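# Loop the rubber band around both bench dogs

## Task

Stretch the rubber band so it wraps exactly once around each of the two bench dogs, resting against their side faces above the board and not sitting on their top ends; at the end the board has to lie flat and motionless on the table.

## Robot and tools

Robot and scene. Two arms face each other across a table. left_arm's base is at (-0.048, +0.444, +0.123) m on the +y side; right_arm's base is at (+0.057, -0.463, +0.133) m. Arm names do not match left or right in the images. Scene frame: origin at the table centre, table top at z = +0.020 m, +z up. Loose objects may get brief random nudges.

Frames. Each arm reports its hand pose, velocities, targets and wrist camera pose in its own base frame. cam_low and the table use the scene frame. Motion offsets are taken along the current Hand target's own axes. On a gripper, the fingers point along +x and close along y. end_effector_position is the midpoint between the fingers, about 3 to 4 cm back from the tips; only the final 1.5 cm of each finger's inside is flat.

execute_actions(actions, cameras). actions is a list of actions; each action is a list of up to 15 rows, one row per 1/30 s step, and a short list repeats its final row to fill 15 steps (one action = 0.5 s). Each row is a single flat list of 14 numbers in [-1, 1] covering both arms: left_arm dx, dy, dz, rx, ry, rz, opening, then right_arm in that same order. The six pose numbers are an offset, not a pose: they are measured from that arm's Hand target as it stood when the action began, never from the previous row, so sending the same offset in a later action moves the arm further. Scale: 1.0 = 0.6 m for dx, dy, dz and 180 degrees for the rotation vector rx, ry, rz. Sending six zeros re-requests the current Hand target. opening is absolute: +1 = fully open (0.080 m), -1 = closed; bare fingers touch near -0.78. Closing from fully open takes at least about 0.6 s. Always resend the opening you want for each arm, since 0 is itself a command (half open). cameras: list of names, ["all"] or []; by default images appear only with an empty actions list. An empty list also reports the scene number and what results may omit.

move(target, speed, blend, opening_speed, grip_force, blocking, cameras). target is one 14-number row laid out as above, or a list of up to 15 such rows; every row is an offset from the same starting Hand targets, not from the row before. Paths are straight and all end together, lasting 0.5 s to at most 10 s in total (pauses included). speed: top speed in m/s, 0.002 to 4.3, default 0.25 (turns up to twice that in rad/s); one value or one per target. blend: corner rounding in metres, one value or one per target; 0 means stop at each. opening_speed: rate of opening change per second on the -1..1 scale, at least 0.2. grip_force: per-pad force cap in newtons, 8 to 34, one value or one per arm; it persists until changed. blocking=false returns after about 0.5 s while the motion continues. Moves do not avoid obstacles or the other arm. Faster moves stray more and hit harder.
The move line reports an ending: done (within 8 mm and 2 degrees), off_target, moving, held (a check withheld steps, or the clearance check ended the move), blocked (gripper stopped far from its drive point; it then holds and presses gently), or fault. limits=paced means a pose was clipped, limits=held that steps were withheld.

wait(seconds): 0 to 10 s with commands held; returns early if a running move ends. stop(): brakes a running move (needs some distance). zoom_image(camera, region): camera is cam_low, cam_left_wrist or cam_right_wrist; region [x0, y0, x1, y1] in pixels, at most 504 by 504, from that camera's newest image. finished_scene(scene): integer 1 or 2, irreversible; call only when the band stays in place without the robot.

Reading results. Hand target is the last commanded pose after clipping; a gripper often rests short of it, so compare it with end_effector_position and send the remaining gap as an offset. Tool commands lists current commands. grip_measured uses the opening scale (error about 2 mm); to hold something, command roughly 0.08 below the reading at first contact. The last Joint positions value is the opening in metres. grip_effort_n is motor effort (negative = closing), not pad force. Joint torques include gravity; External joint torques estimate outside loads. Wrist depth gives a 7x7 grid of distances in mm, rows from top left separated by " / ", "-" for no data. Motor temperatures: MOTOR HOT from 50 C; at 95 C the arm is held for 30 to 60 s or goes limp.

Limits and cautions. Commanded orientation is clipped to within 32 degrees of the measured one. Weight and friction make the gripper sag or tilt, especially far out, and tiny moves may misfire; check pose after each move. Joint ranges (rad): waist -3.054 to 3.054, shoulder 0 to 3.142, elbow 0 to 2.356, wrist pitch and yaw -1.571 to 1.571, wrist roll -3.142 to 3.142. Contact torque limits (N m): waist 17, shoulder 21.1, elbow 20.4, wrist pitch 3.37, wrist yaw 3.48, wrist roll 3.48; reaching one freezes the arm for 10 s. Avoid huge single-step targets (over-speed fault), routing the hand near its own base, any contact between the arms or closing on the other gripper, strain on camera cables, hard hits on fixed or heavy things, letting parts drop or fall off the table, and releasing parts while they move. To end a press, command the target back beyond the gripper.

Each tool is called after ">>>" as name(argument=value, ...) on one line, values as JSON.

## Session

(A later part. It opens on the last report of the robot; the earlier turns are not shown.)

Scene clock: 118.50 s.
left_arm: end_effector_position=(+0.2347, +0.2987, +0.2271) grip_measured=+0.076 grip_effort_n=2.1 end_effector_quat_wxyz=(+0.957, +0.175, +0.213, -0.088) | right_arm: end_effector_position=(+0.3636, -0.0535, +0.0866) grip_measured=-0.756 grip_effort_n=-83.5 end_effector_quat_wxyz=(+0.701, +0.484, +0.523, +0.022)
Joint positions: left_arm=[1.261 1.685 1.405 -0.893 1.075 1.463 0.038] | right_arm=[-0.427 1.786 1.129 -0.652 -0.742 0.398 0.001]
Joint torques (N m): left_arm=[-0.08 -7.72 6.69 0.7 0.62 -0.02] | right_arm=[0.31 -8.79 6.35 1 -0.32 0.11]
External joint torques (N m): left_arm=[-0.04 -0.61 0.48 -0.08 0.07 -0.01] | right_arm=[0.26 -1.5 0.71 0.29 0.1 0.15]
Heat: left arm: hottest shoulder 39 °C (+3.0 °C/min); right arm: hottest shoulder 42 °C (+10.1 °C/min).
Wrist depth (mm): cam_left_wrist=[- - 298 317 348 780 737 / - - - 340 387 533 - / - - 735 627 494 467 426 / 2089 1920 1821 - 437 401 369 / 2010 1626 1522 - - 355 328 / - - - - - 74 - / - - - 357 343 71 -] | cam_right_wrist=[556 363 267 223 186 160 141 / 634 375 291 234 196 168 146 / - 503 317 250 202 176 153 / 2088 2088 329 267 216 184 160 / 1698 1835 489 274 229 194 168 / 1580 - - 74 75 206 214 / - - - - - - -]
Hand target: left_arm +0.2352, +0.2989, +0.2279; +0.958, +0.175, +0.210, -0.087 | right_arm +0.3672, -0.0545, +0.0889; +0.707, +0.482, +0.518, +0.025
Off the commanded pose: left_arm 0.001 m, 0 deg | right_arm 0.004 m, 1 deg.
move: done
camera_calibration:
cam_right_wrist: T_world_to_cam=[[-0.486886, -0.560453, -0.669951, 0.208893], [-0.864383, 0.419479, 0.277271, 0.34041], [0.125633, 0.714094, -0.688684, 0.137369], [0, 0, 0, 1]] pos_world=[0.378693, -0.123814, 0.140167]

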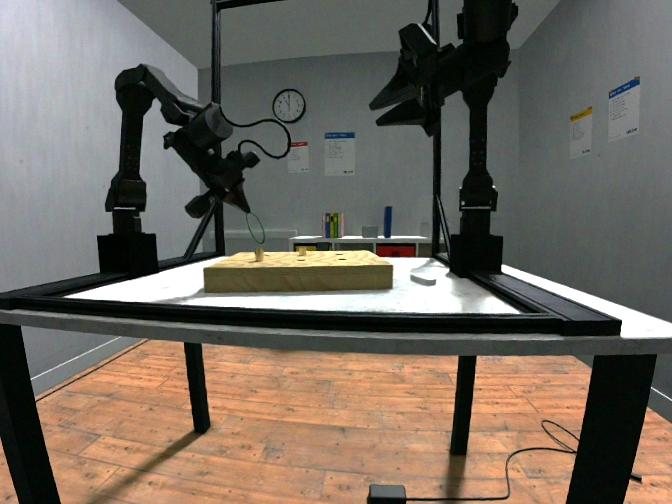

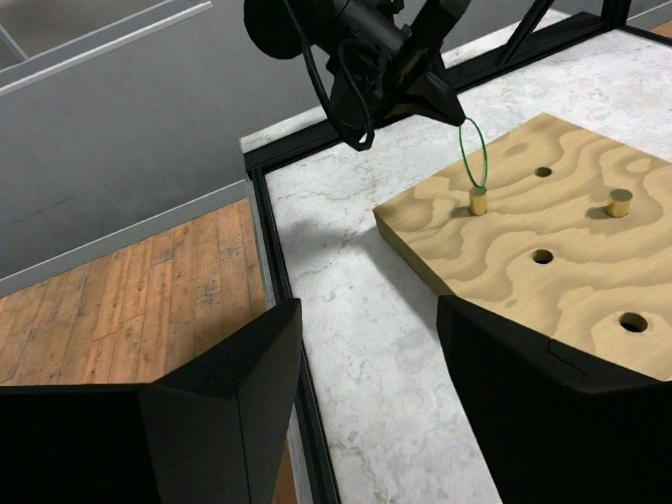

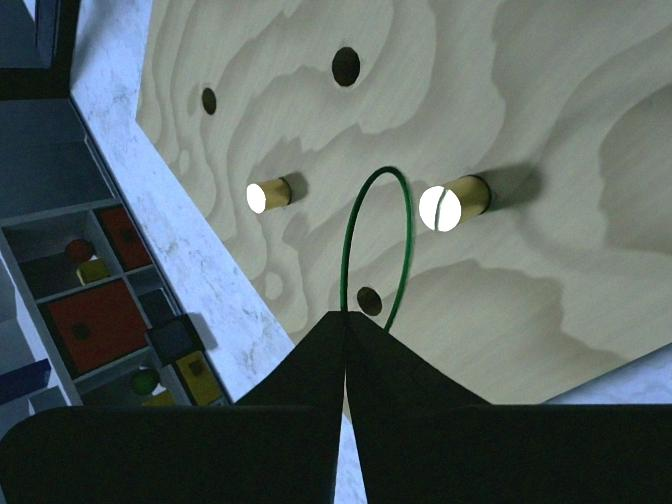

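>>> move(target=[[0,0,0,0,0,0,0.076, 0.0327,0.0333,0,0,0,0,-1],[0,0,0,0,0,0,0.076, 0.08,-0.013,0,0,0,0,-1]], cameras=["cam_left_wrist","cam_right_wrist","cam_low"], speed=0.1)

>>> zoom_image(camera="cam_left_wrist", region=[380, 100, 600, 265])

>>> zoom_image(camera="cam_low", region=[190, 180, 342, 294])

Scene clock: 127.60 s.
left_arm: end_effector_position=(+0.2347, +0.2987, +0.2271) grip_measured=+0.076 grip_effort_n=2.1 end_effector_quat_wxyz=(+0.957, +0.175, +0.213, -0.088) | right_arm: end_effector_position=(+0.3876, -0.0346, +0.0551) grip_measured=-0.756 grip_effort_n=-83.5 end_effector_quat_wxyz=(+0.710, +0.480, +0.514, +0.024)
Joint positions: left_arm=[1.261 1.685 1.405 -0.893 1.075 1.463 0.038] | right_arm=[-0.346 1.869 1.083 -0.428 -0.716 0.502 0.001]
Joint torques (N m): left_arm=[-0.1 -7.81 6.7 0.72 0.62 -0.03] | right_arm=[0.17 -8.21 4.12 1.22 -0.31 0.12]
External joint torques (N m): left_arm=[-0.05 -0.63 0.42 -0.06 0.06 -0.02] | right_arm=[0.12 -0.5 -1.3 0.38 0.07 0.15]
Heat: left arm: hottest shoulder 39 °C (+2.0 °C/min); right arm: hottest shoulder 41 °C (+6.0 °C/min).
Wrist depth (mm): cam_left_wrist=[- 1511 1555 285 352 326 748 / 1614 1578 - 696 361 485 503 / 1652 - 737 552 496 465 423 / 1902 1853 1761 558 443 401 373 / 1806 1578 1567 - 388 353 330 / - - - 415 - 74 - / - - - 353 342 71 -] | cam_right_wrist=[497 289 226 184 155 135 116 / 575 321 242 198 162 139 122 / - 359 258 209 168 146 126 / 1996 472 284 219 178 146 131 / 1698 - 298 222 189 159 137 / 1661 - - 74 75 165 141 / - - - - - - -]
Hand target: left_arm +0.2352, +0.2989, +0.2279; +0.958, +0.175, +0.210, -0.087 | right_arm +0.3859, -0.0329, +0.0493; +0.706, +0.482, +0.518, +0.025
Off the commanded pose: left_arm 0.001 m, 0 deg | right_arm 0.006 m, 1 deg.
move: done
camera_calibration:
cam_right_wrist: T_world_to_cam=[[-0.471735, -0.567167, -0.67512, 0.204161], [-0.870126, 0.423305, 0.252376, 0.365702], [0.142642, 0.706494, -0.693195, 0.0925274], [0, 0, 0, 1]] pos_world=[0.401318, -0.10438, 0.109678]

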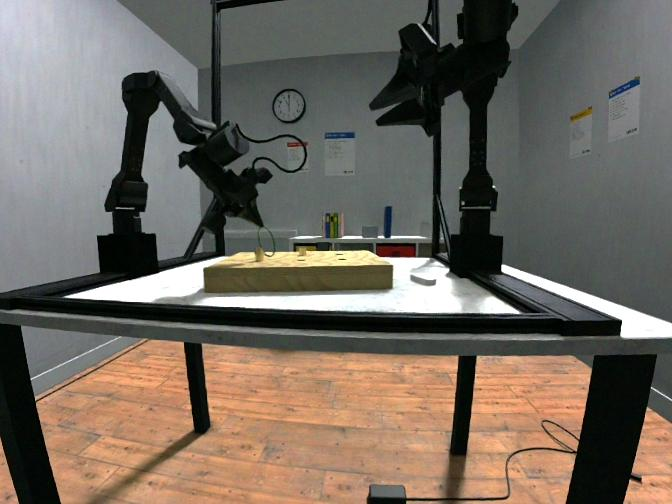

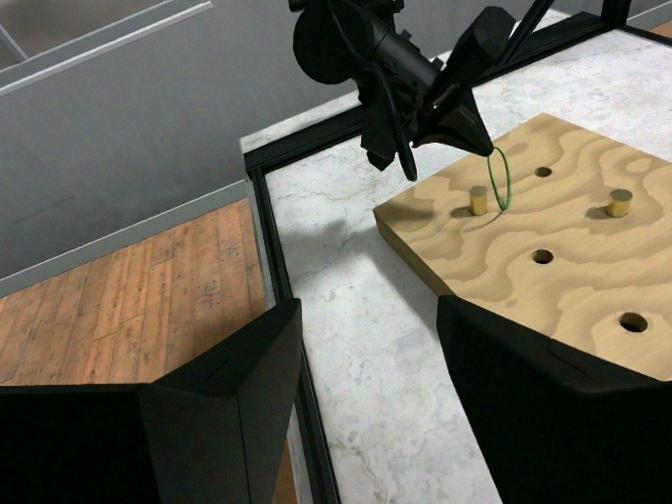

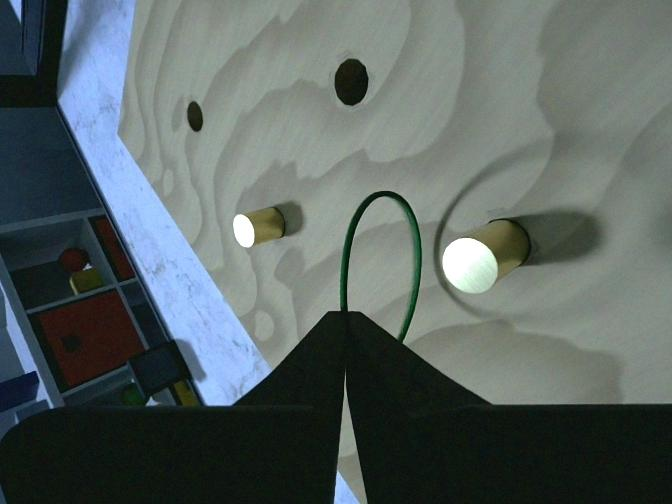

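Scaled by 2.291 from the camera's 672x504 image, which has a finer 960x720 frame.

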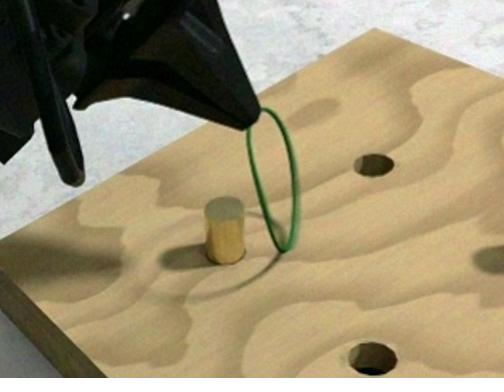

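Scaled by 3.316 from the camera's 672x504 image, which has a finer 960x720 frame.

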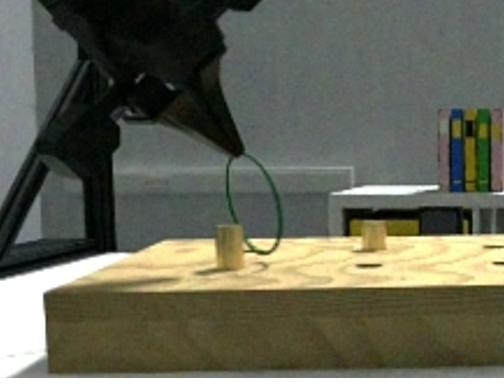

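>>> move(target=[[0,0,0,0,0,0,0.076, -0.019,-0.063,0,0,0,0,-1],[0,0,0,0,0,0,0.076, -0.001,-0.12,0,0,0,0,-1]], cameras=["cam_left_wrist","cam_right_wrist","cam_low"], speed=0.08, blend=0.005)

>>> zoom_image(camera="cam_left_wrist", region=[380, 100, 600, 265])

>>> zoom_image(camera="cam_low", region=[190, 180, 342, 294])

Scene clock: 137.70 s.
left_arm: end_effector_position=(+0.2347, +0.2987, +0.2271) grip_measured=+0.076 grip_effort_n=2.1 end_effector_quat_wxyz=(+0.957, +0.175, +0.213, -0.088) | right_arm: end_effector_position=(+0.3543, -0.0734, +0.0034) grip_measured=-0.756 grip_effort_n=-83.5 end_effector_quat_wxyz=(+0.709, +0.480, +0.516, +0.020)
Joint positions: left_arm=[1.261 1.685 1.405 -0.893 1.075 1.463 0.038] | right_arm=[-0.492 1.965 0.982 -0.362 -0.752 0.315 0.001]
Joint torques (N m): left_arm=[-0.08 -7.85 6.78 0.73 0.63 -0.04] | right_arm=[-0.02 -7.96 3.32 0.93 -0.64 -0.2]
External joint torques (N m): left_arm=[-0.08 -0.75 0.58 -0.05 0.08 -0.03] | right_arm=[-0.01 -0.36 -1.35 0.25 -0.22 -0.17]
Heat: left arm: hottest shoulder 39 °C (+2.0 °C/min); right arm: hottest shoulder 40 °C (+3.0 °C/min).
Wrist depth (mm): cam_left_wrist=[- - 390 374 668 687 772 / - - 1639 401 417 541 600 / - - 1626 384 484 465 425 / 2069 1955 1652 - 441 402 370 / 1746 1602 1567 467 - 356 329 / - - - - - 74 - / - - - 359 - 71 -] | cam_right_wrist=[274 196 153 124 105 92 115 / 309 218 162 133 111 94 83 / 331 238 179 137 116 98 85 / 2050 244 177 140 121 104 89 / 1750 277 218 146 128 110 92 / 1637 - - 74 75 113 96 / - - - - - - -]
Hand target: left_arm +0.2352, +0.2989, +0.2279; +0.958, +0.175, +0.210, -0.087 | right_arm +0.3521, -0.0717, -0.0011; +0.706, +0.482, +0.518, +0.025
Off the commanded pose: left_arm 0.001 m, 0 deg | right_arm 0.005 m, 1 deg.
move: done
camera_calibration:
cam_right_wrist: T_world_to_cam=[[-0.478832, -0.5678, -0.669569, 0.133939], [-0.866726, 0.427081, 0.257658, 0.365202], [0.139662, 0.703708, -0.696627, 0.0897336], [0, 0, 0, 1]] pos_world=[0.368132, -0.143067, 0.0580945]

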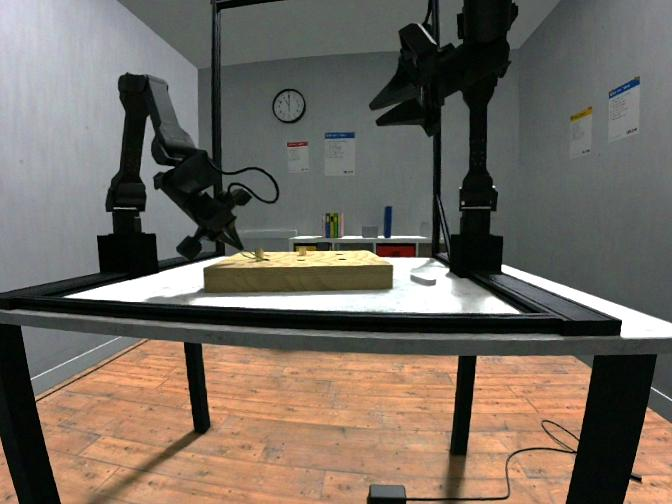

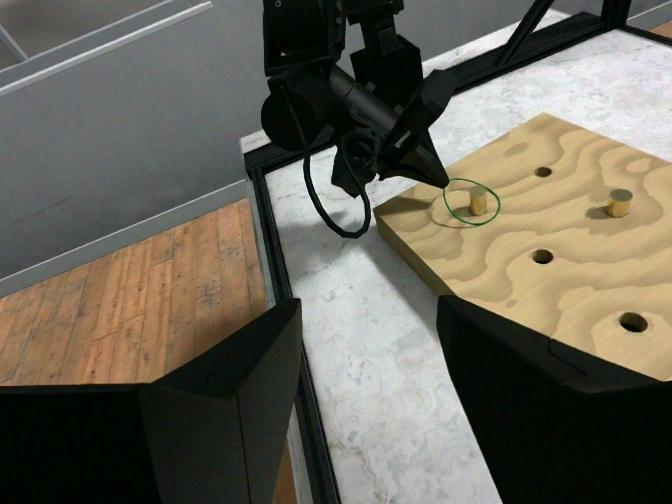

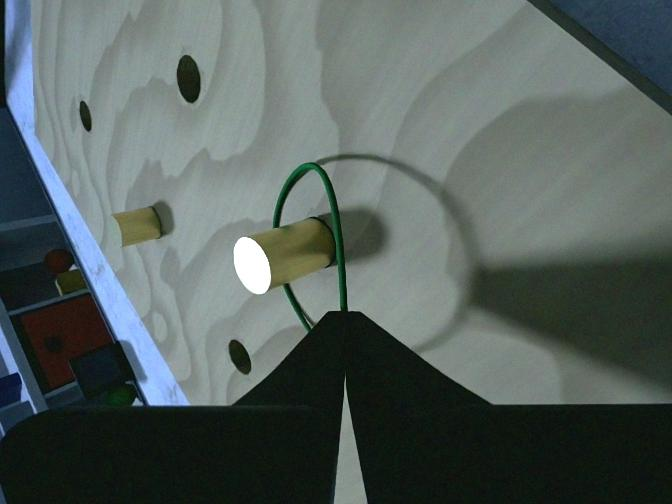

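Scaled by 2.291 from the camera's 672x504 image, which has a finer 960x720 frame.

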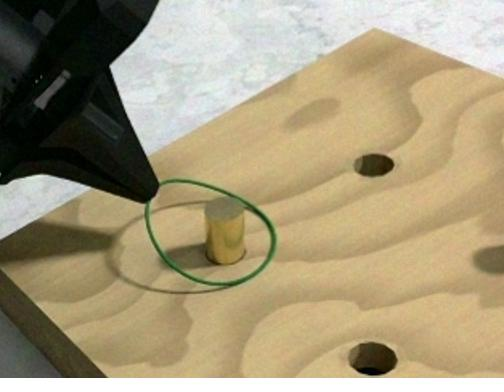

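Scaled by 3.316 from the camera's 672x504 image, which has a finer 960x720 frame.

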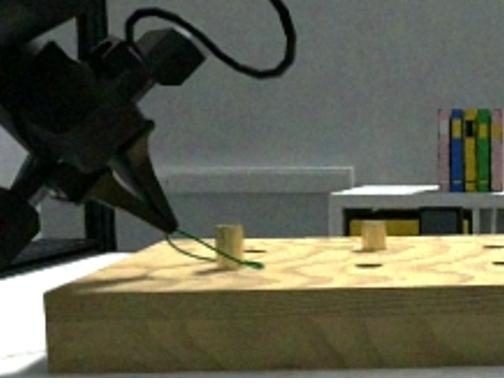

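>>> move(target=[0,0,0,0,0,0,0.076, 0.02,-0.032,0,0,0,0,-1], cameras=["cam_left_wrist","cam_right_wrist","cam_low"], speed=0.05)

>>> zoom_image(camera="cam_left_wrist", region=[380, 100, 600, 265])

>>> zoom_image(camera="cam_low", region=[190, 180, 342, 294])

Scene clock: 141.67 s.
left_arm: end_effector_position=(+0.2347, +0.2987, +0.2271) grip_measured=+0.076 grip_effort_n=1.6 end_effector_quat_wxyz=(+0.957, +0.175, +0.213, -0.088) | right_arm: end_effector_position=(+0.3515, -0.0775, -0.0186) grip_measured=-0.756 grip_effort_n=-83.5 end_effector_quat_wxyz=(+0.709, +0.480, +0.516, +0.020)
Joint positions: left_arm=[1.261 1.685 1.405 -0.893 1.075 1.463 0.038] | right_arm=[-0.507 2.028 0.961 -0.292 -0.755 0.295 0.001]
Joint torques (N m): left_arm=[0.03 -7.78 6.77 0.69 0.61 -0.08] | right_arm=[-0.2 -8.03 2.95 0.9 -0.65 -0.14]
External joint torques (N m): left_arm=[0.02 -0.7 0.53 -0.1 0.06 -0.06] | right_arm=[-0.22 -0.28 -1.4 0.25 -0.22 -0.1]
Heat: left arm: hottest shoulder 39 °C (+2.0 °C/min); right arm: hottest shoulder 40 °C (+3.0 °C/min).
Wrist depth (mm): cam_left_wrist=[- 1469 395 400 - - 1602 / - - 401 395 385 510 516 / - - 1821 392 469 469 425 / 1955 1920 1806 - 446 402 371 / 1718 1665 1533 469 - 355 327 / - - - 400 374 74 - / - - - 361 345 71 -] | cam_right_wrist=[204 157 120 97 83 78 103 / 237 174 129 103 88 75 86 / 269 189 140 110 91 77 69 / 306 213 132 114 96 81 71 / 1661 242 158 114 101 84 74 / 502 268 - 74 75 88 75 / - - - - - - -]
Hand target: left_arm +0.2352, +0.2989, +0.2279; +0.958, +0.175, +0.210, -0.087 | right_arm +0.3488, -0.0756, -0.0231; +0.707, +0.482, +0.518, +0.025
Off the commanded pose: left_arm 0.001 m, 0 deg | right_arm 0.006 m, 1 deg.
move: done
camera_calibration:
cam_right_wrist: T_world_to_cam=[[-0.478727, -0.567913, -0.669548, 0.115608], [-0.866686, 0.427528, 0.25705, 0.370197], [0.140269, 0.703345, -0.696872, 0.0774167], [0, 0, 0, 1]] pos_world=[0.36533, -0.147065, 0.0361953]

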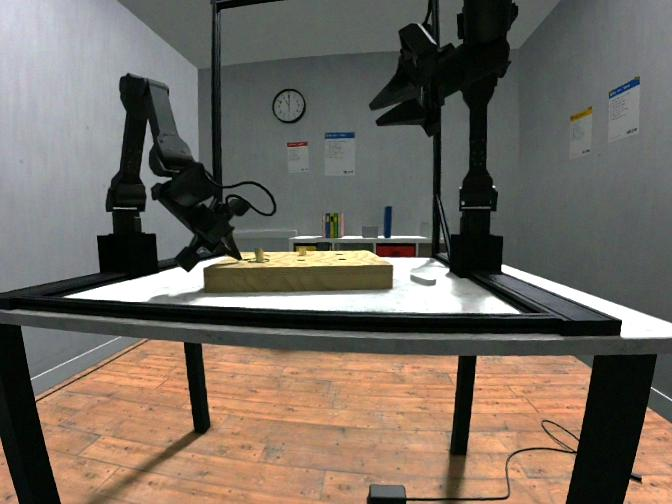

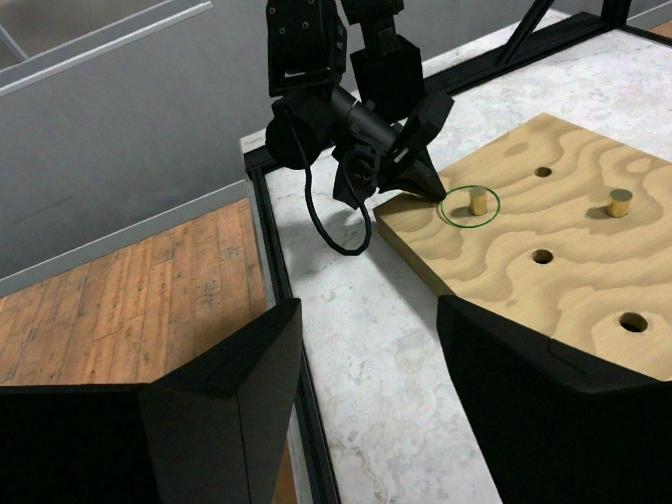

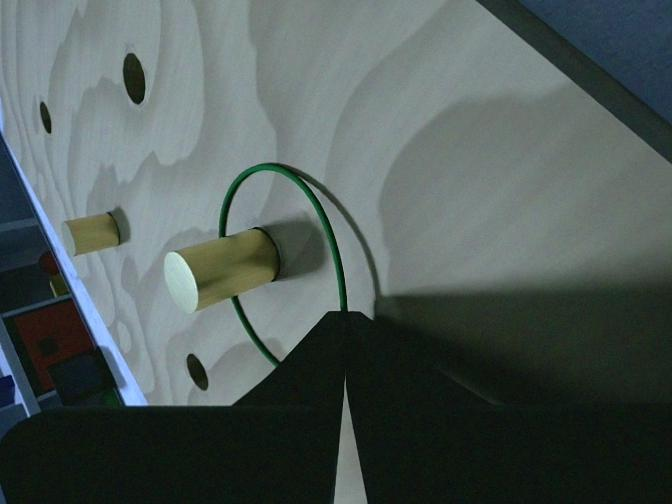

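Scaled by 2.291 from the camera's 672x504 image, which has a finer 960x720 frame.

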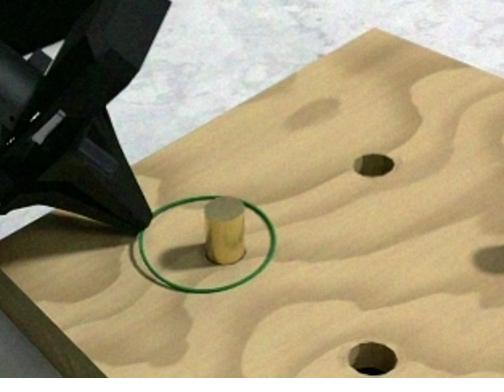

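Scaled by 3.316 from the camera's 672x504 image, which has a finer 960x720 frame.

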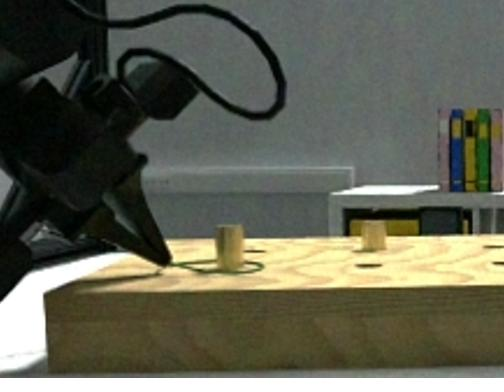

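>>> move(target=[[0,0,0,0,0,0,0.076, 0.0145,0.0145,0,0,0,0,-1],[0,0,0,0,0,0,0.076, 0.0145,0.0145,0,0,0,0,-0.62],[0,0,0,0,0,0,0.076, -0.055,0.0145,0,0,0,0,-0.62]], cameras=["cam_left_wrist","cam_right_wrist","cam_low"], speed=0.08)

>>> zoom_image(camera="cam_left_wrist", region=[380, 100, 600, 265])

>>> zoom_image(camera="cam_low", region=[190, 180, 342, 294])

Scene clock: 153.17 s.
left_arm: end_effector_position=(+0.2347, +0.2987, +0.2271) grip_measured=+0.076 grip_effort_n=2.1 end_effector_quat_wxyz=(+0.957, +0.175, +0.213, -0.088) | right_arm: end_effector_position=(+0.3326, -0.0862, -0.0009) grip_measured=-0.623 grip_effort_n=17.0 end_effector_quat_wxyz=(+0.697, +0.487, +0.527, +0.018)
Joint positions: left_arm=[1.261 1.685 1.405 -0.893 1.075 1.463 0.038] | right_arm=[-0.561 1.967 0.971 -0.45 -0.764 0.222 0.007]
Joint torques (N m): left_arm=[-0.08 -7.74 6.67 0.73 0.64 -0.01] | right_arm=[0.1 -10.59 5.5 0.07 -0.69 -0.16]
External joint torques (N m): left_arm=[-0.09 -0.64 0.46 -0.05 0.09 0.01] | right_arm=[0.1 -3.12 1 -0.47 -0.26 -0.13]
Heat: left arm: hottest shoulder 39 °C (+1.0 °C/min); right arm: hottest shoulder 40 °C (-1.0 °C/min).
Wrist depth (mm): cam_left_wrist=[- 1384 401 389 764 715 725 / - - 375 423 392 548 552 / 1678 2267 1837 407 488 470 424 / 1853 1886 1791 - 444 401 373 / 1761 1639 1469 - - 358 330 / - - - - - 74 - / - - - 356 - 71 -] | cam_right_wrist=[246 188 142 116 98 94 113 / 287 204 155 128 103 89 89 / 316 228 156 133 112 93 83 / 2050 267 174 143 117 100 84 / 1737 284 209 152 123 107 129 / 1661 - - - 75 159 141 / - - - - - - -]
Hand target: left_arm +0.2352, +0.2989, +0.2279; +0.958, +0.175, +0.210, -0.087 | right_arm +0.3376, -0.0886, +0.0063; +0.707, +0.482, +0.518, +0.025
Off the commanded pose: left_arm 0.001 m, 0 deg | right_arm 0.009 m, 2 deg.
move: off_target (right_arm)
camera_calibration:
cam_right_wrist: T_world_to_cam=[[-0.499345, -0.5557, -0.66472, 0.121349], [-0.858278, 0.422095, 0.29188, 0.349872], [0.118377, 0.716263, -0.687716, 0.106912], [0, 0, 0, 1]] pos_world=[0.348227, -0.156823, 0.0520672]

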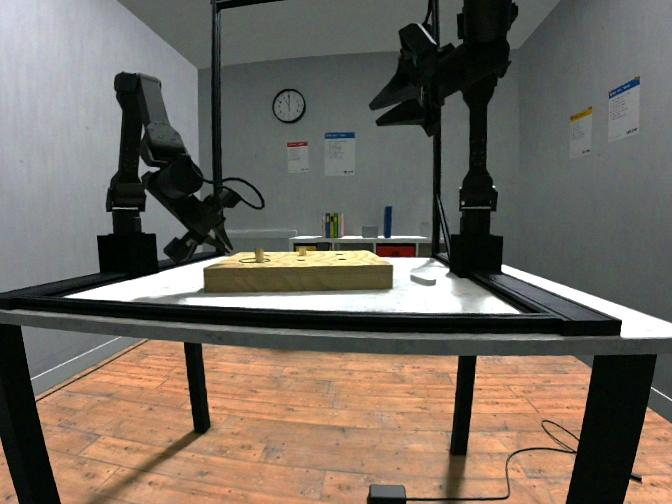

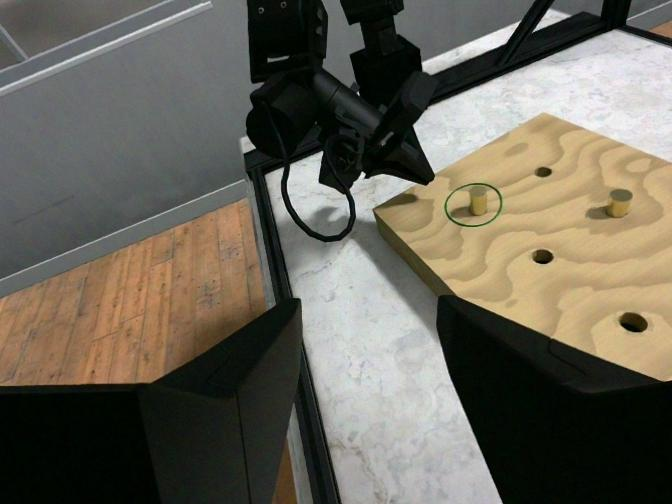

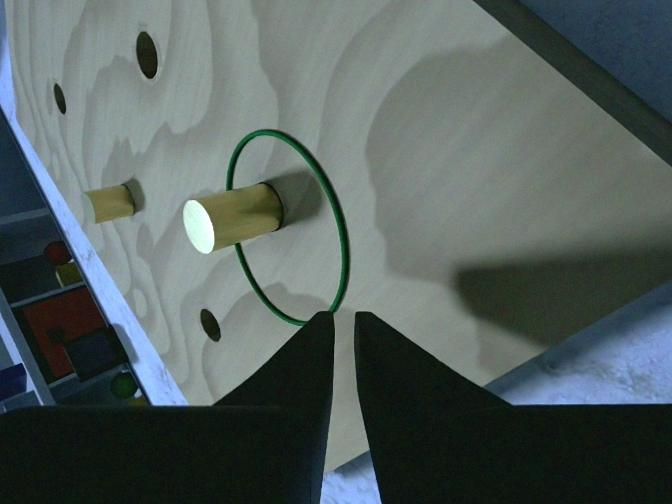

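Scaled by 2.291 from the camera's 672x504 image, which has a finer 960x720 frame.

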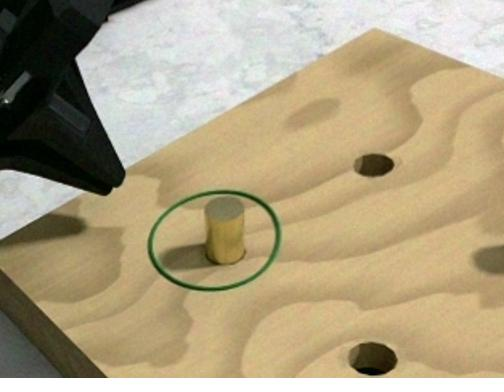

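Scaled by 3.316 from the camera's 672x504 image, which has a finer 960x720 frame.

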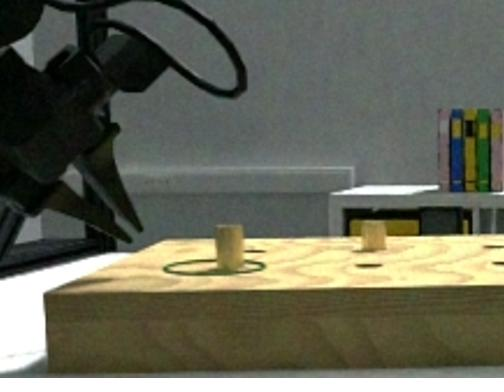

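>>> move(target=[[0,0,0,0,0,0,0.076, -0.112,0.11,-0.002,0,0,0,-0.62],[0,0,0,0,0,0,0.076, -0.0275,0.196,0.006,-0.508,0.118,-0.101,-0.62],[0,0,0,0,0,0,0.076, -0.0275,0.196,0.006,-0.508,0.118,-0.101,0.0]], cameras=["cam_left_wrist","cam_right_wrist","cam_low"], speed=[0.15,0.35,0.15], blend=[0.01,0,0])

>>> zoom_image(camera="cam_right_wrist", region=[150, 150, 550, 450])

Scene clock: 163.13 s.
left_arm: end_effector_position=(+0.2347, +0.2987, +0.2271) grip_measured=+0.076 grip_effort_n=2.1 end_effector_quat_wxyz=(+0.957, +0.175, +0.213, -0.088) | right_arm: end_effector_position=(+0.3816, -0.0360, +0.1013) grip_measured=-0.004 grip_effort_n=17.0 end_effector_quat_wxyz=(+0.733, -0.249, +0.520, +0.362)
Joint positions: left_arm=[1.261 1.685 1.405 -0.893 1.075 1.463 0.038] | right_arm=[-0.215 1.888 1.472 -1.013 -0.313 -1.101 0.035]
Joint torques (N m): left_arm=[0.01 -7.68 6.75 0.71 0.65 -0.04] | right_arm=[-0.11 -8.59 7.31 0.69 -0.2 -0.14]
External joint torques (N m): left_arm=[0.02 -0.53 0.48 -0.08 0.09 -0.03] | right_arm=[-0.08 -0.34 1.48 0.15 0.04 -0.14]
Heat: left arm: hottest shoulder 39 °C (+1.0 °C/min); right arm: hottest shoulder 41 °C (-1.0 °C/min).
Wrist depth (mm): cam_left_wrist=[- 1480 1691 732 311 630 742 / - - 1602 804 301 625 - / 1718 2029 1886 - 497 472 425 / 2243 1902 1746 - 441 400 372 / 1761 1732 1533 - - 356 331 / - - - - 375 74 - / - - - 369 345 71 -] | cam_right_wrist=[283 230 229 229 227 226 226 / 231 230 229 229 227 227 227 / 232 231 231 229 228 228 226 / 283 231 231 230 228 228 276 / 285 283 231 230 229 229 279 / 284 - 92 231 84 68 278 / - - 283 232 - - -]
Hand target: left_arm +0.2352, +0.2989, +0.2279; +0.958, +0.175, +0.210, -0.087 | right_arm +0.3872, -0.0369, +0.1012; +0.734, -0.254, +0.514, +0.363
Off the commanded pose: left_arm 0.001 m, 0 deg | right_arm 0.006 m, 1 deg.
move: done
camera_calibration:
cam_right_wrist: T_world_to_cam=[[0.786152, -0.617132, 0.0333639, -0.32186], [-0.617985, -0.785618, 0.0299832, 0.23223], [0.0077077, -0.0441897, -0.998993, 0.181906], [0, 0, 0, 1]] pos_world=[0.395143, -0.00814797, 0.185499]

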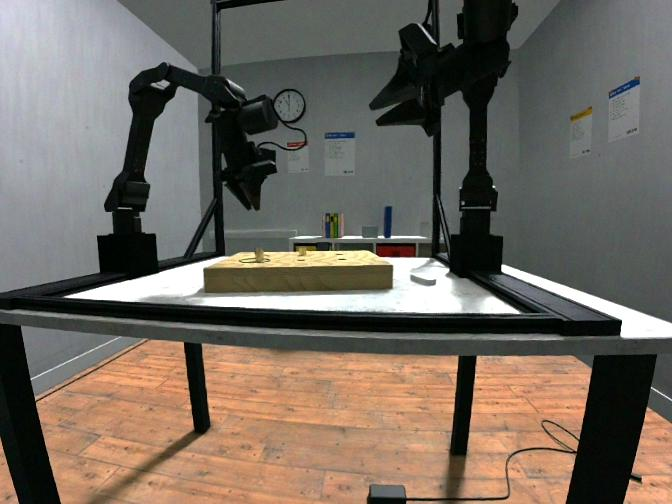

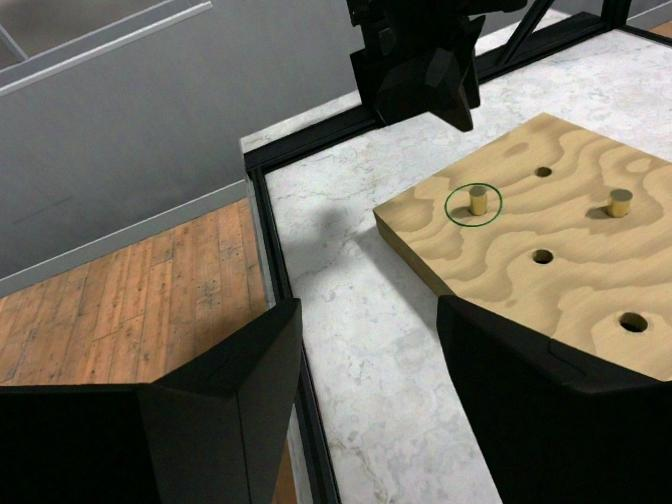

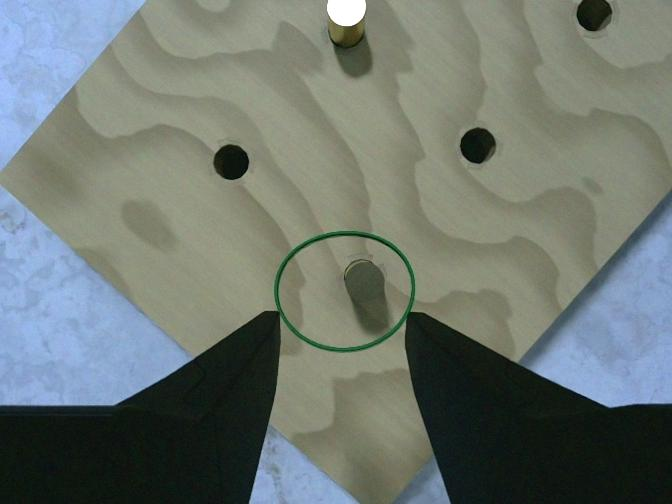

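Scaled by 1.260 from the camera's 672x504 image, which has a finer 960x720 frame.

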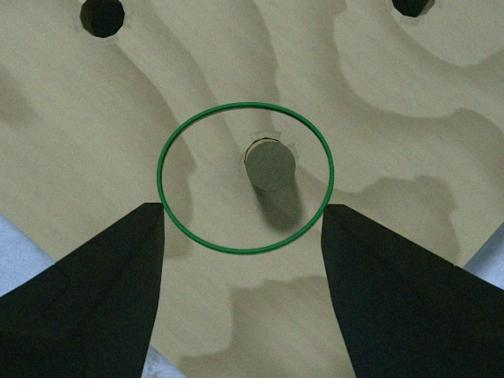

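>>> move(target=[0,0,0,0,0,0,0.076, 0.1507,-0.0167,-0.0495,0,0,0,0], cameras=["cam_left_wrist","cam_right_wrist"], speed=0.12)

>>> zoom_image(camera="cam_right_wrist", region=[150, 150, 550, 450])

Scene clock: 171.07 s.
left_arm: end_effector_position=(+0.2347, +0.2987, +0.2271) grip_measured=+0.076 grip_effort_n=2.1 end_effector_quat_wxyz=(+0.957, +0.175, +0.213, -0.088) | right_arm: end_effector_position=(+0.3993, -0.0403, +0.0123) grip_measured=-0.003 grip_effort_n=16.5 end_effector_quat_wxyz=(+0.737, -0.256, +0.512, +0.359)
Joint positions: left_arm=[1.261 1.685 1.405 -0.893 1.075 1.463 0.038] | right_arm=[-0.216 2.048 1.323 -0.683 -0.313 -1.105 0.035]
Joint torques (N m): left_arm=[-0.1 -7.68 6.75 0.7 0.64 -0.02] | right_arm=[-0.2 -9.41 4.05 0.72 -0.22 -0.16]
External joint torques (N m): left_arm=[-0.1 -0.58 0.55 -0.08 0.09 -0.01] | right_arm=[-0.2 -0.54 -1.33 0.13 0.02 -0.16]
Heat: left arm: hottest shoulder 40 °C (+2.0 °C/min); right arm: hottest shoulder 41 °C (-1.0 °C/min).
Wrist depth (mm): cam_left_wrist=[- 1522 - 305 264 355 708 / - 1366 - 764 276 333 556 / - - 750 - 358 467 428 / 2449 1937 1578 535 450 398 368 / 1791 1678 - 452 105 357 329 / - - - 411 - 74 - / - - - 365 - 71 -] | cam_right_wrist=[139 139 139 139 140 140 140 / 139 139 139 140 139 140 140 / 139 139 139 140 140 140 140 / 139 139 139 140 140 140 140 / 139 139 139 120 140 140 140 / - - 92 140 91 68 140 / - - 140 140 140 - -]
Hand target: left_arm +0.2352, +0.2989, +0.2279; +0.958, +0.175, +0.210, -0.087 | right_arm +0.3970, -0.0405, +0.0059; +0.734, -0.254, +0.514, +0.363
Off the commanded pose: left_arm 0.001 m, 0 deg | right_arm 0.007 m, 1 deg.
move: done
camera_calibration:
cam_right_wrist: T_world_to_cam=[[0.78716, -0.61438, 0.0540082, -0.336009], [-0.616028, -0.787452, 0.020703, 0.241625], [0.0298093, -0.0495671, -0.998326, 0.0835874], [0, 0, 0, 1]] pos_world=[0.410849, -0.0120256, 0.0965923]
Images, in order (width x height): cam_left_wrist 672x504, cam_right_wrist 672x504.

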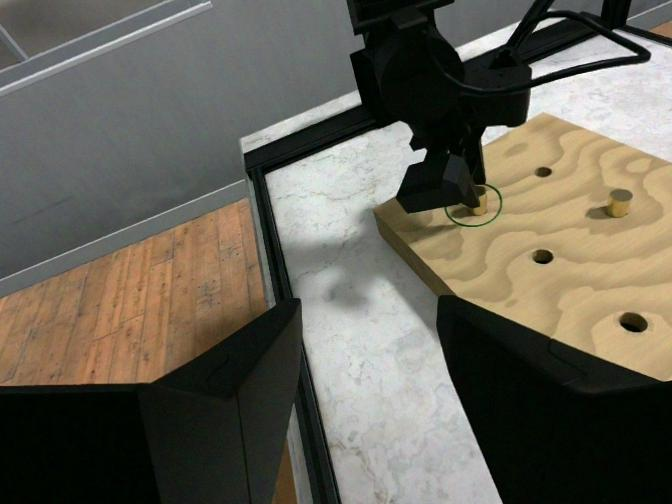

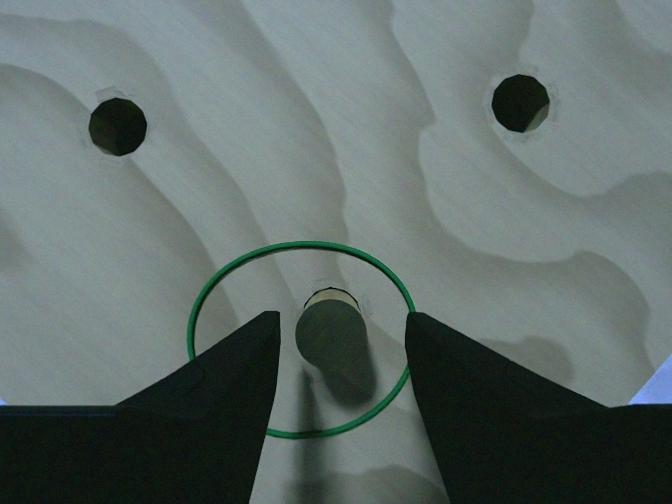

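Scaled by 1.260 from the camera's 672x504 image, which has a finer 960x720 frame.

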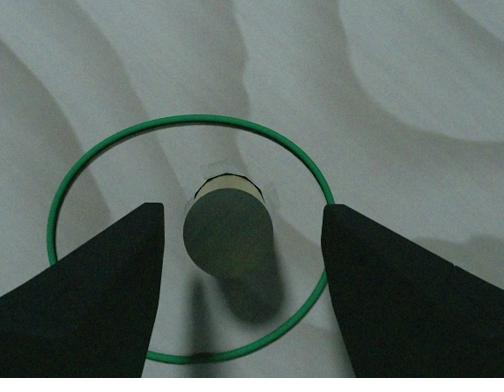

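>>> move(target=[0,0,0,0,0,0,0.076, 0.0376,0.0075,-0.0137,0,0,0,0], cameras=["cam_low","cam_right_wrist"], speed=0.05)

>>> zoom_image(camera="cam_right_wrist", region=[150, 200, 550, 500])

>>> zoom_image(camera="cam_low", region=[190, 180, 342, 294])

Scene clock: 177.37 s.
left_arm: end_effector_position=(+0.2347, +0.2987, +0.2271) grip_measured=+0.076 grip_effort_n=2.1 end_effector_quat_wxyz=(+0.957, +0.175, +0.213, -0.088) | right_arm: end_effector_position=(+0.3967, -0.0398, -0.0108) grip_measured=-0.003 grip_effort_n=16.5 end_effector_quat_wxyz=(+0.738, -0.257, +0.511, +0.358)
Joint positions: left_arm=[1.261 1.685 1.405 -0.893 1.075 1.463 0.038] | right_arm=[-0.216 2.081 1.267 -0.589 -0.313 -1.105 0.035]
Joint torques (N m): left_arm=[-0.07 -7.73 6.79 0.7 0.63 -0.04] | right_arm=[0.17 -9.25 3.57 0.75 -0.19 0.04]
External joint torques (N m): left_arm=[-0.03 -0.62 0.57 -0.08 0.07 -0.03] | right_arm=[0.12 -0.41 -1.58 0.15 0.05 0.04]
Heat: left arm: hottest shoulder 40 °C (+1.0 °C/min); right arm: hottest shoulder 41 °C (-1.0 °C/min).
Wrist depth (mm): cam_left_wrist=[- - 1555 1578 302 - 1886 / - 1678 - 783 284 347 483 / - - 722 - 380 467 427 / 2049 1886 1776 522 438 400 373 / 1590 1602 1578 483 - 357 329 / - - - - - 74 - / - - - 356 345 71 -] | cam_right_wrist=[- 116 116 117 117 117 117 / 125 116 116 117 117 117 118 / - 116 116 117 117 117 117 / 116 116 116 116 117 117 117 / 116 116 116 87 117 117 117 / - - 79 117 91 68 118 / - - 116 117 117 - -]
Hand target: left_arm +0.2352, +0.2989, +0.2279; +0.958, +0.175, +0.210, -0.087 | right_arm +0.3933, -0.0378, -0.0181; +0.734, -0.254, +0.514, +0.363
Off the commanded pose: left_arm 0.001 m, 0 deg | right_arm 0.008 m, 1 deg.
move: done
camera_calibration:
cam_right_wrist: T_world_to_cam=[[0.786872, -0.614333, 0.058548, -0.332166], [-0.61614, -0.787419, 0.0185455, 0.241002], [0.0347087, -0.0506667, -0.998112, 0.0586231], [0, 0, 0, 1]] pos_world=[0.407828, -0.0113208, 0.0734906]
Images, in order (width x height): cam_low 672x504, cam_right_wrist 672x504.

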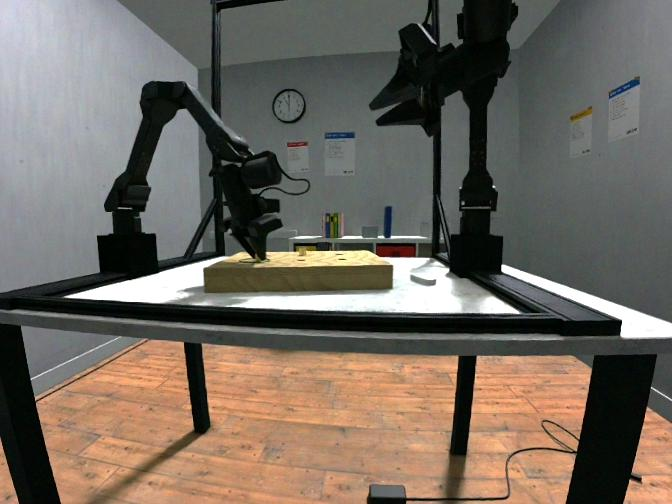

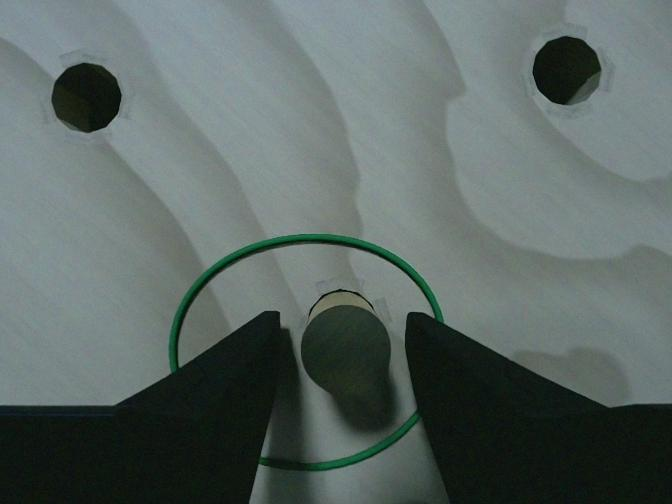

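Scaled by 1.260 from the camera's 672x504 image, which has a finer 960x720 frame.

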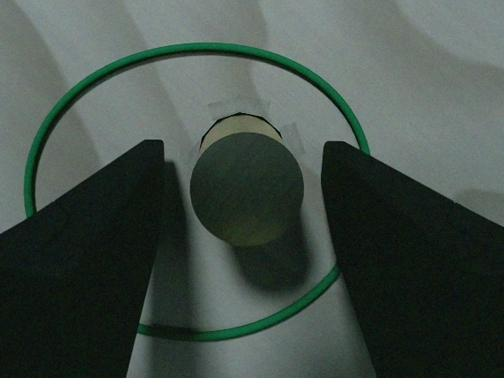

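Scaled by 3.316 from the camera's 672x504 image, which has a finer 960x720 frame.

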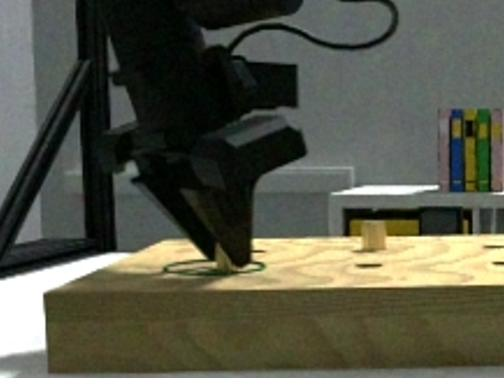

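>>> move(target=[0,0,0,0,0,0,0.076, 0.0132,0,0.0215,0,0.139,0,0], cameras=["cam_low","cam_right_wrist"], speed=0.05)

>>> zoom_image(camera="cam_right_wrist", region=[150, 200, 550, 500])

>>> zoom_image(camera="cam_low", region=[220, 220, 300, 280])

Scene clock: 191.60 s.
left_arm: end_effector_position=(+0.2347, +0.2987, +0.2271) grip_measured=+0.076 grip_effort_n=2.1 end_effector_quat_wxyz=(+0.957, +0.175, +0.213, -0.088) | right_arm: end_effector_position=(+0.4020, -0.0277, -0.0133) grip_measured=-0.003 grip_effort_n=16.0 end_effector_quat_wxyz=(+0.610, -0.329, +0.658, +0.295)
Joint positions: left_arm=[1.261 1.685 1.405 -0.893 1.075 1.463 0.038] | right_arm=[-0.041 2.234 1.555 -0.928 0.075 -0.953 0.035]
Joint torques (N m): left_arm=[-0.07 -7.77 6.77 0.71 0.64 -0.01] | right_arm=[0.27 -8.97 5.86 -0.12 -0.01 0.14]
External joint torques (N m): left_arm=[-0.07 -0.64 0.52 -0.08 0.08 0.01] | right_arm=[0.32 0.92 0.71 -0.37 -0.02 0.14]
Heat: left arm: hottest shoulder 40 °C (+1.0 °C/min); right arm: hottest shoulder 42 °C (+1.0 °C/min).
Wrist depth (mm): cam_left_wrist=[- - - 648 327 267 732 / 1626 1555 1567 694 348 265 338 / 1691 1718 2219 656 380 431 424 / 1886 1902 1761 546 440 397 371 / 1837 1652 1555 484 105 358 327 / - - - - - 74 - / - - - 367 - 71 -] | cam_right_wrist=[- 83 - 83 83 83 84 / - 89 90 89 89 89 89 / - 96 96 96 96 96 96 / 103 103 102 104 104 106 104 / 113 113 111 95 109 114 114 / - - 92 83 90 70 123 / - - 135 139 135 - -]
Hand target: left_arm +0.2352, +0.2989, +0.2279; +0.958, +0.175, +0.210, -0.087 | right_arm +0.4024, -0.0259, -0.0210; +0.605, -0.327, +0.661, +0.300
Off the commanded pose: left_arm 0.001 m, 0 deg | right_arm 0.008 m, 1 deg.
move: done
camera_calibration:
cam_right_wrist: T_world_to_cam=[[0.799736, -0.597653, 0.0568542, -0.333532], [-0.557621, -0.704387, 0.439201, 0.238142], [-0.222442, -0.382948, -0.896588, 0.152044], [0, 0, 0, 1]] pos_world=[0.433351, 0.0266326, 0.0506914]
Images, in order (width x height): cam_low 672x504, cam_right_wrist 672x504.

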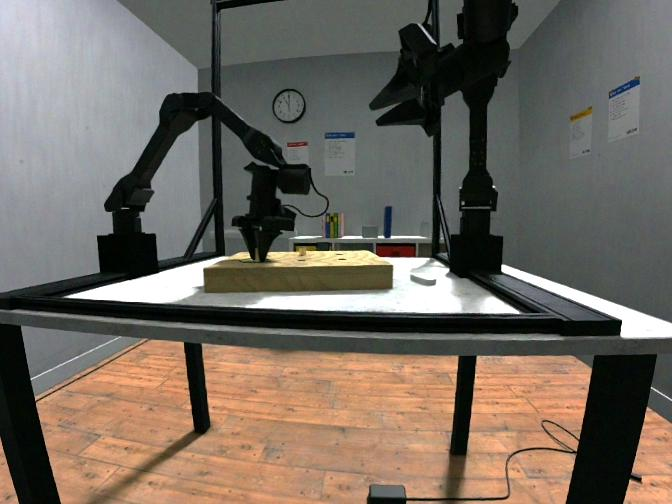

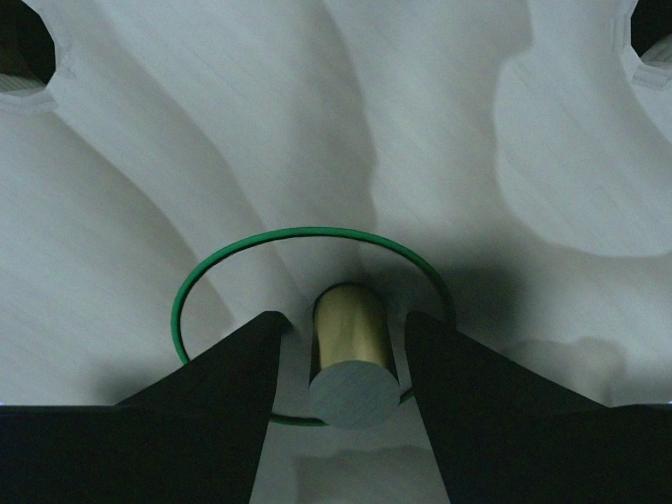

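Scaled by 1.260 from the camera's 672x504 image, which has a finer 960x720 frame.

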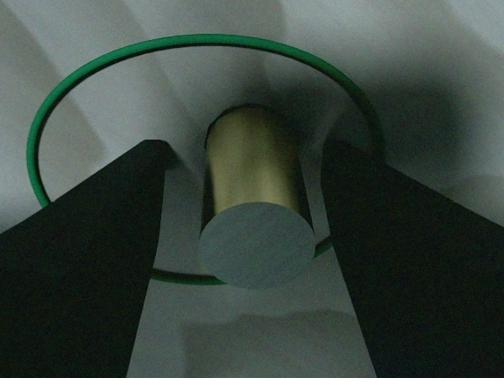

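Scaled by 6.300 from the camera's 672x504 image, which has a finer 960x720 frame.

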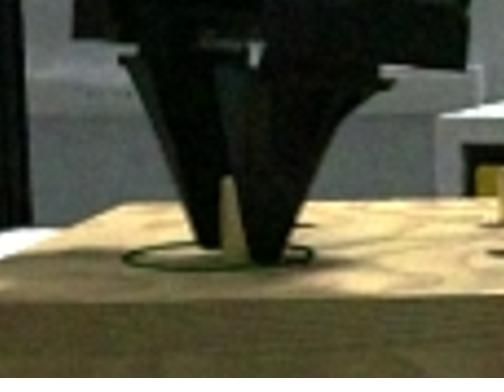

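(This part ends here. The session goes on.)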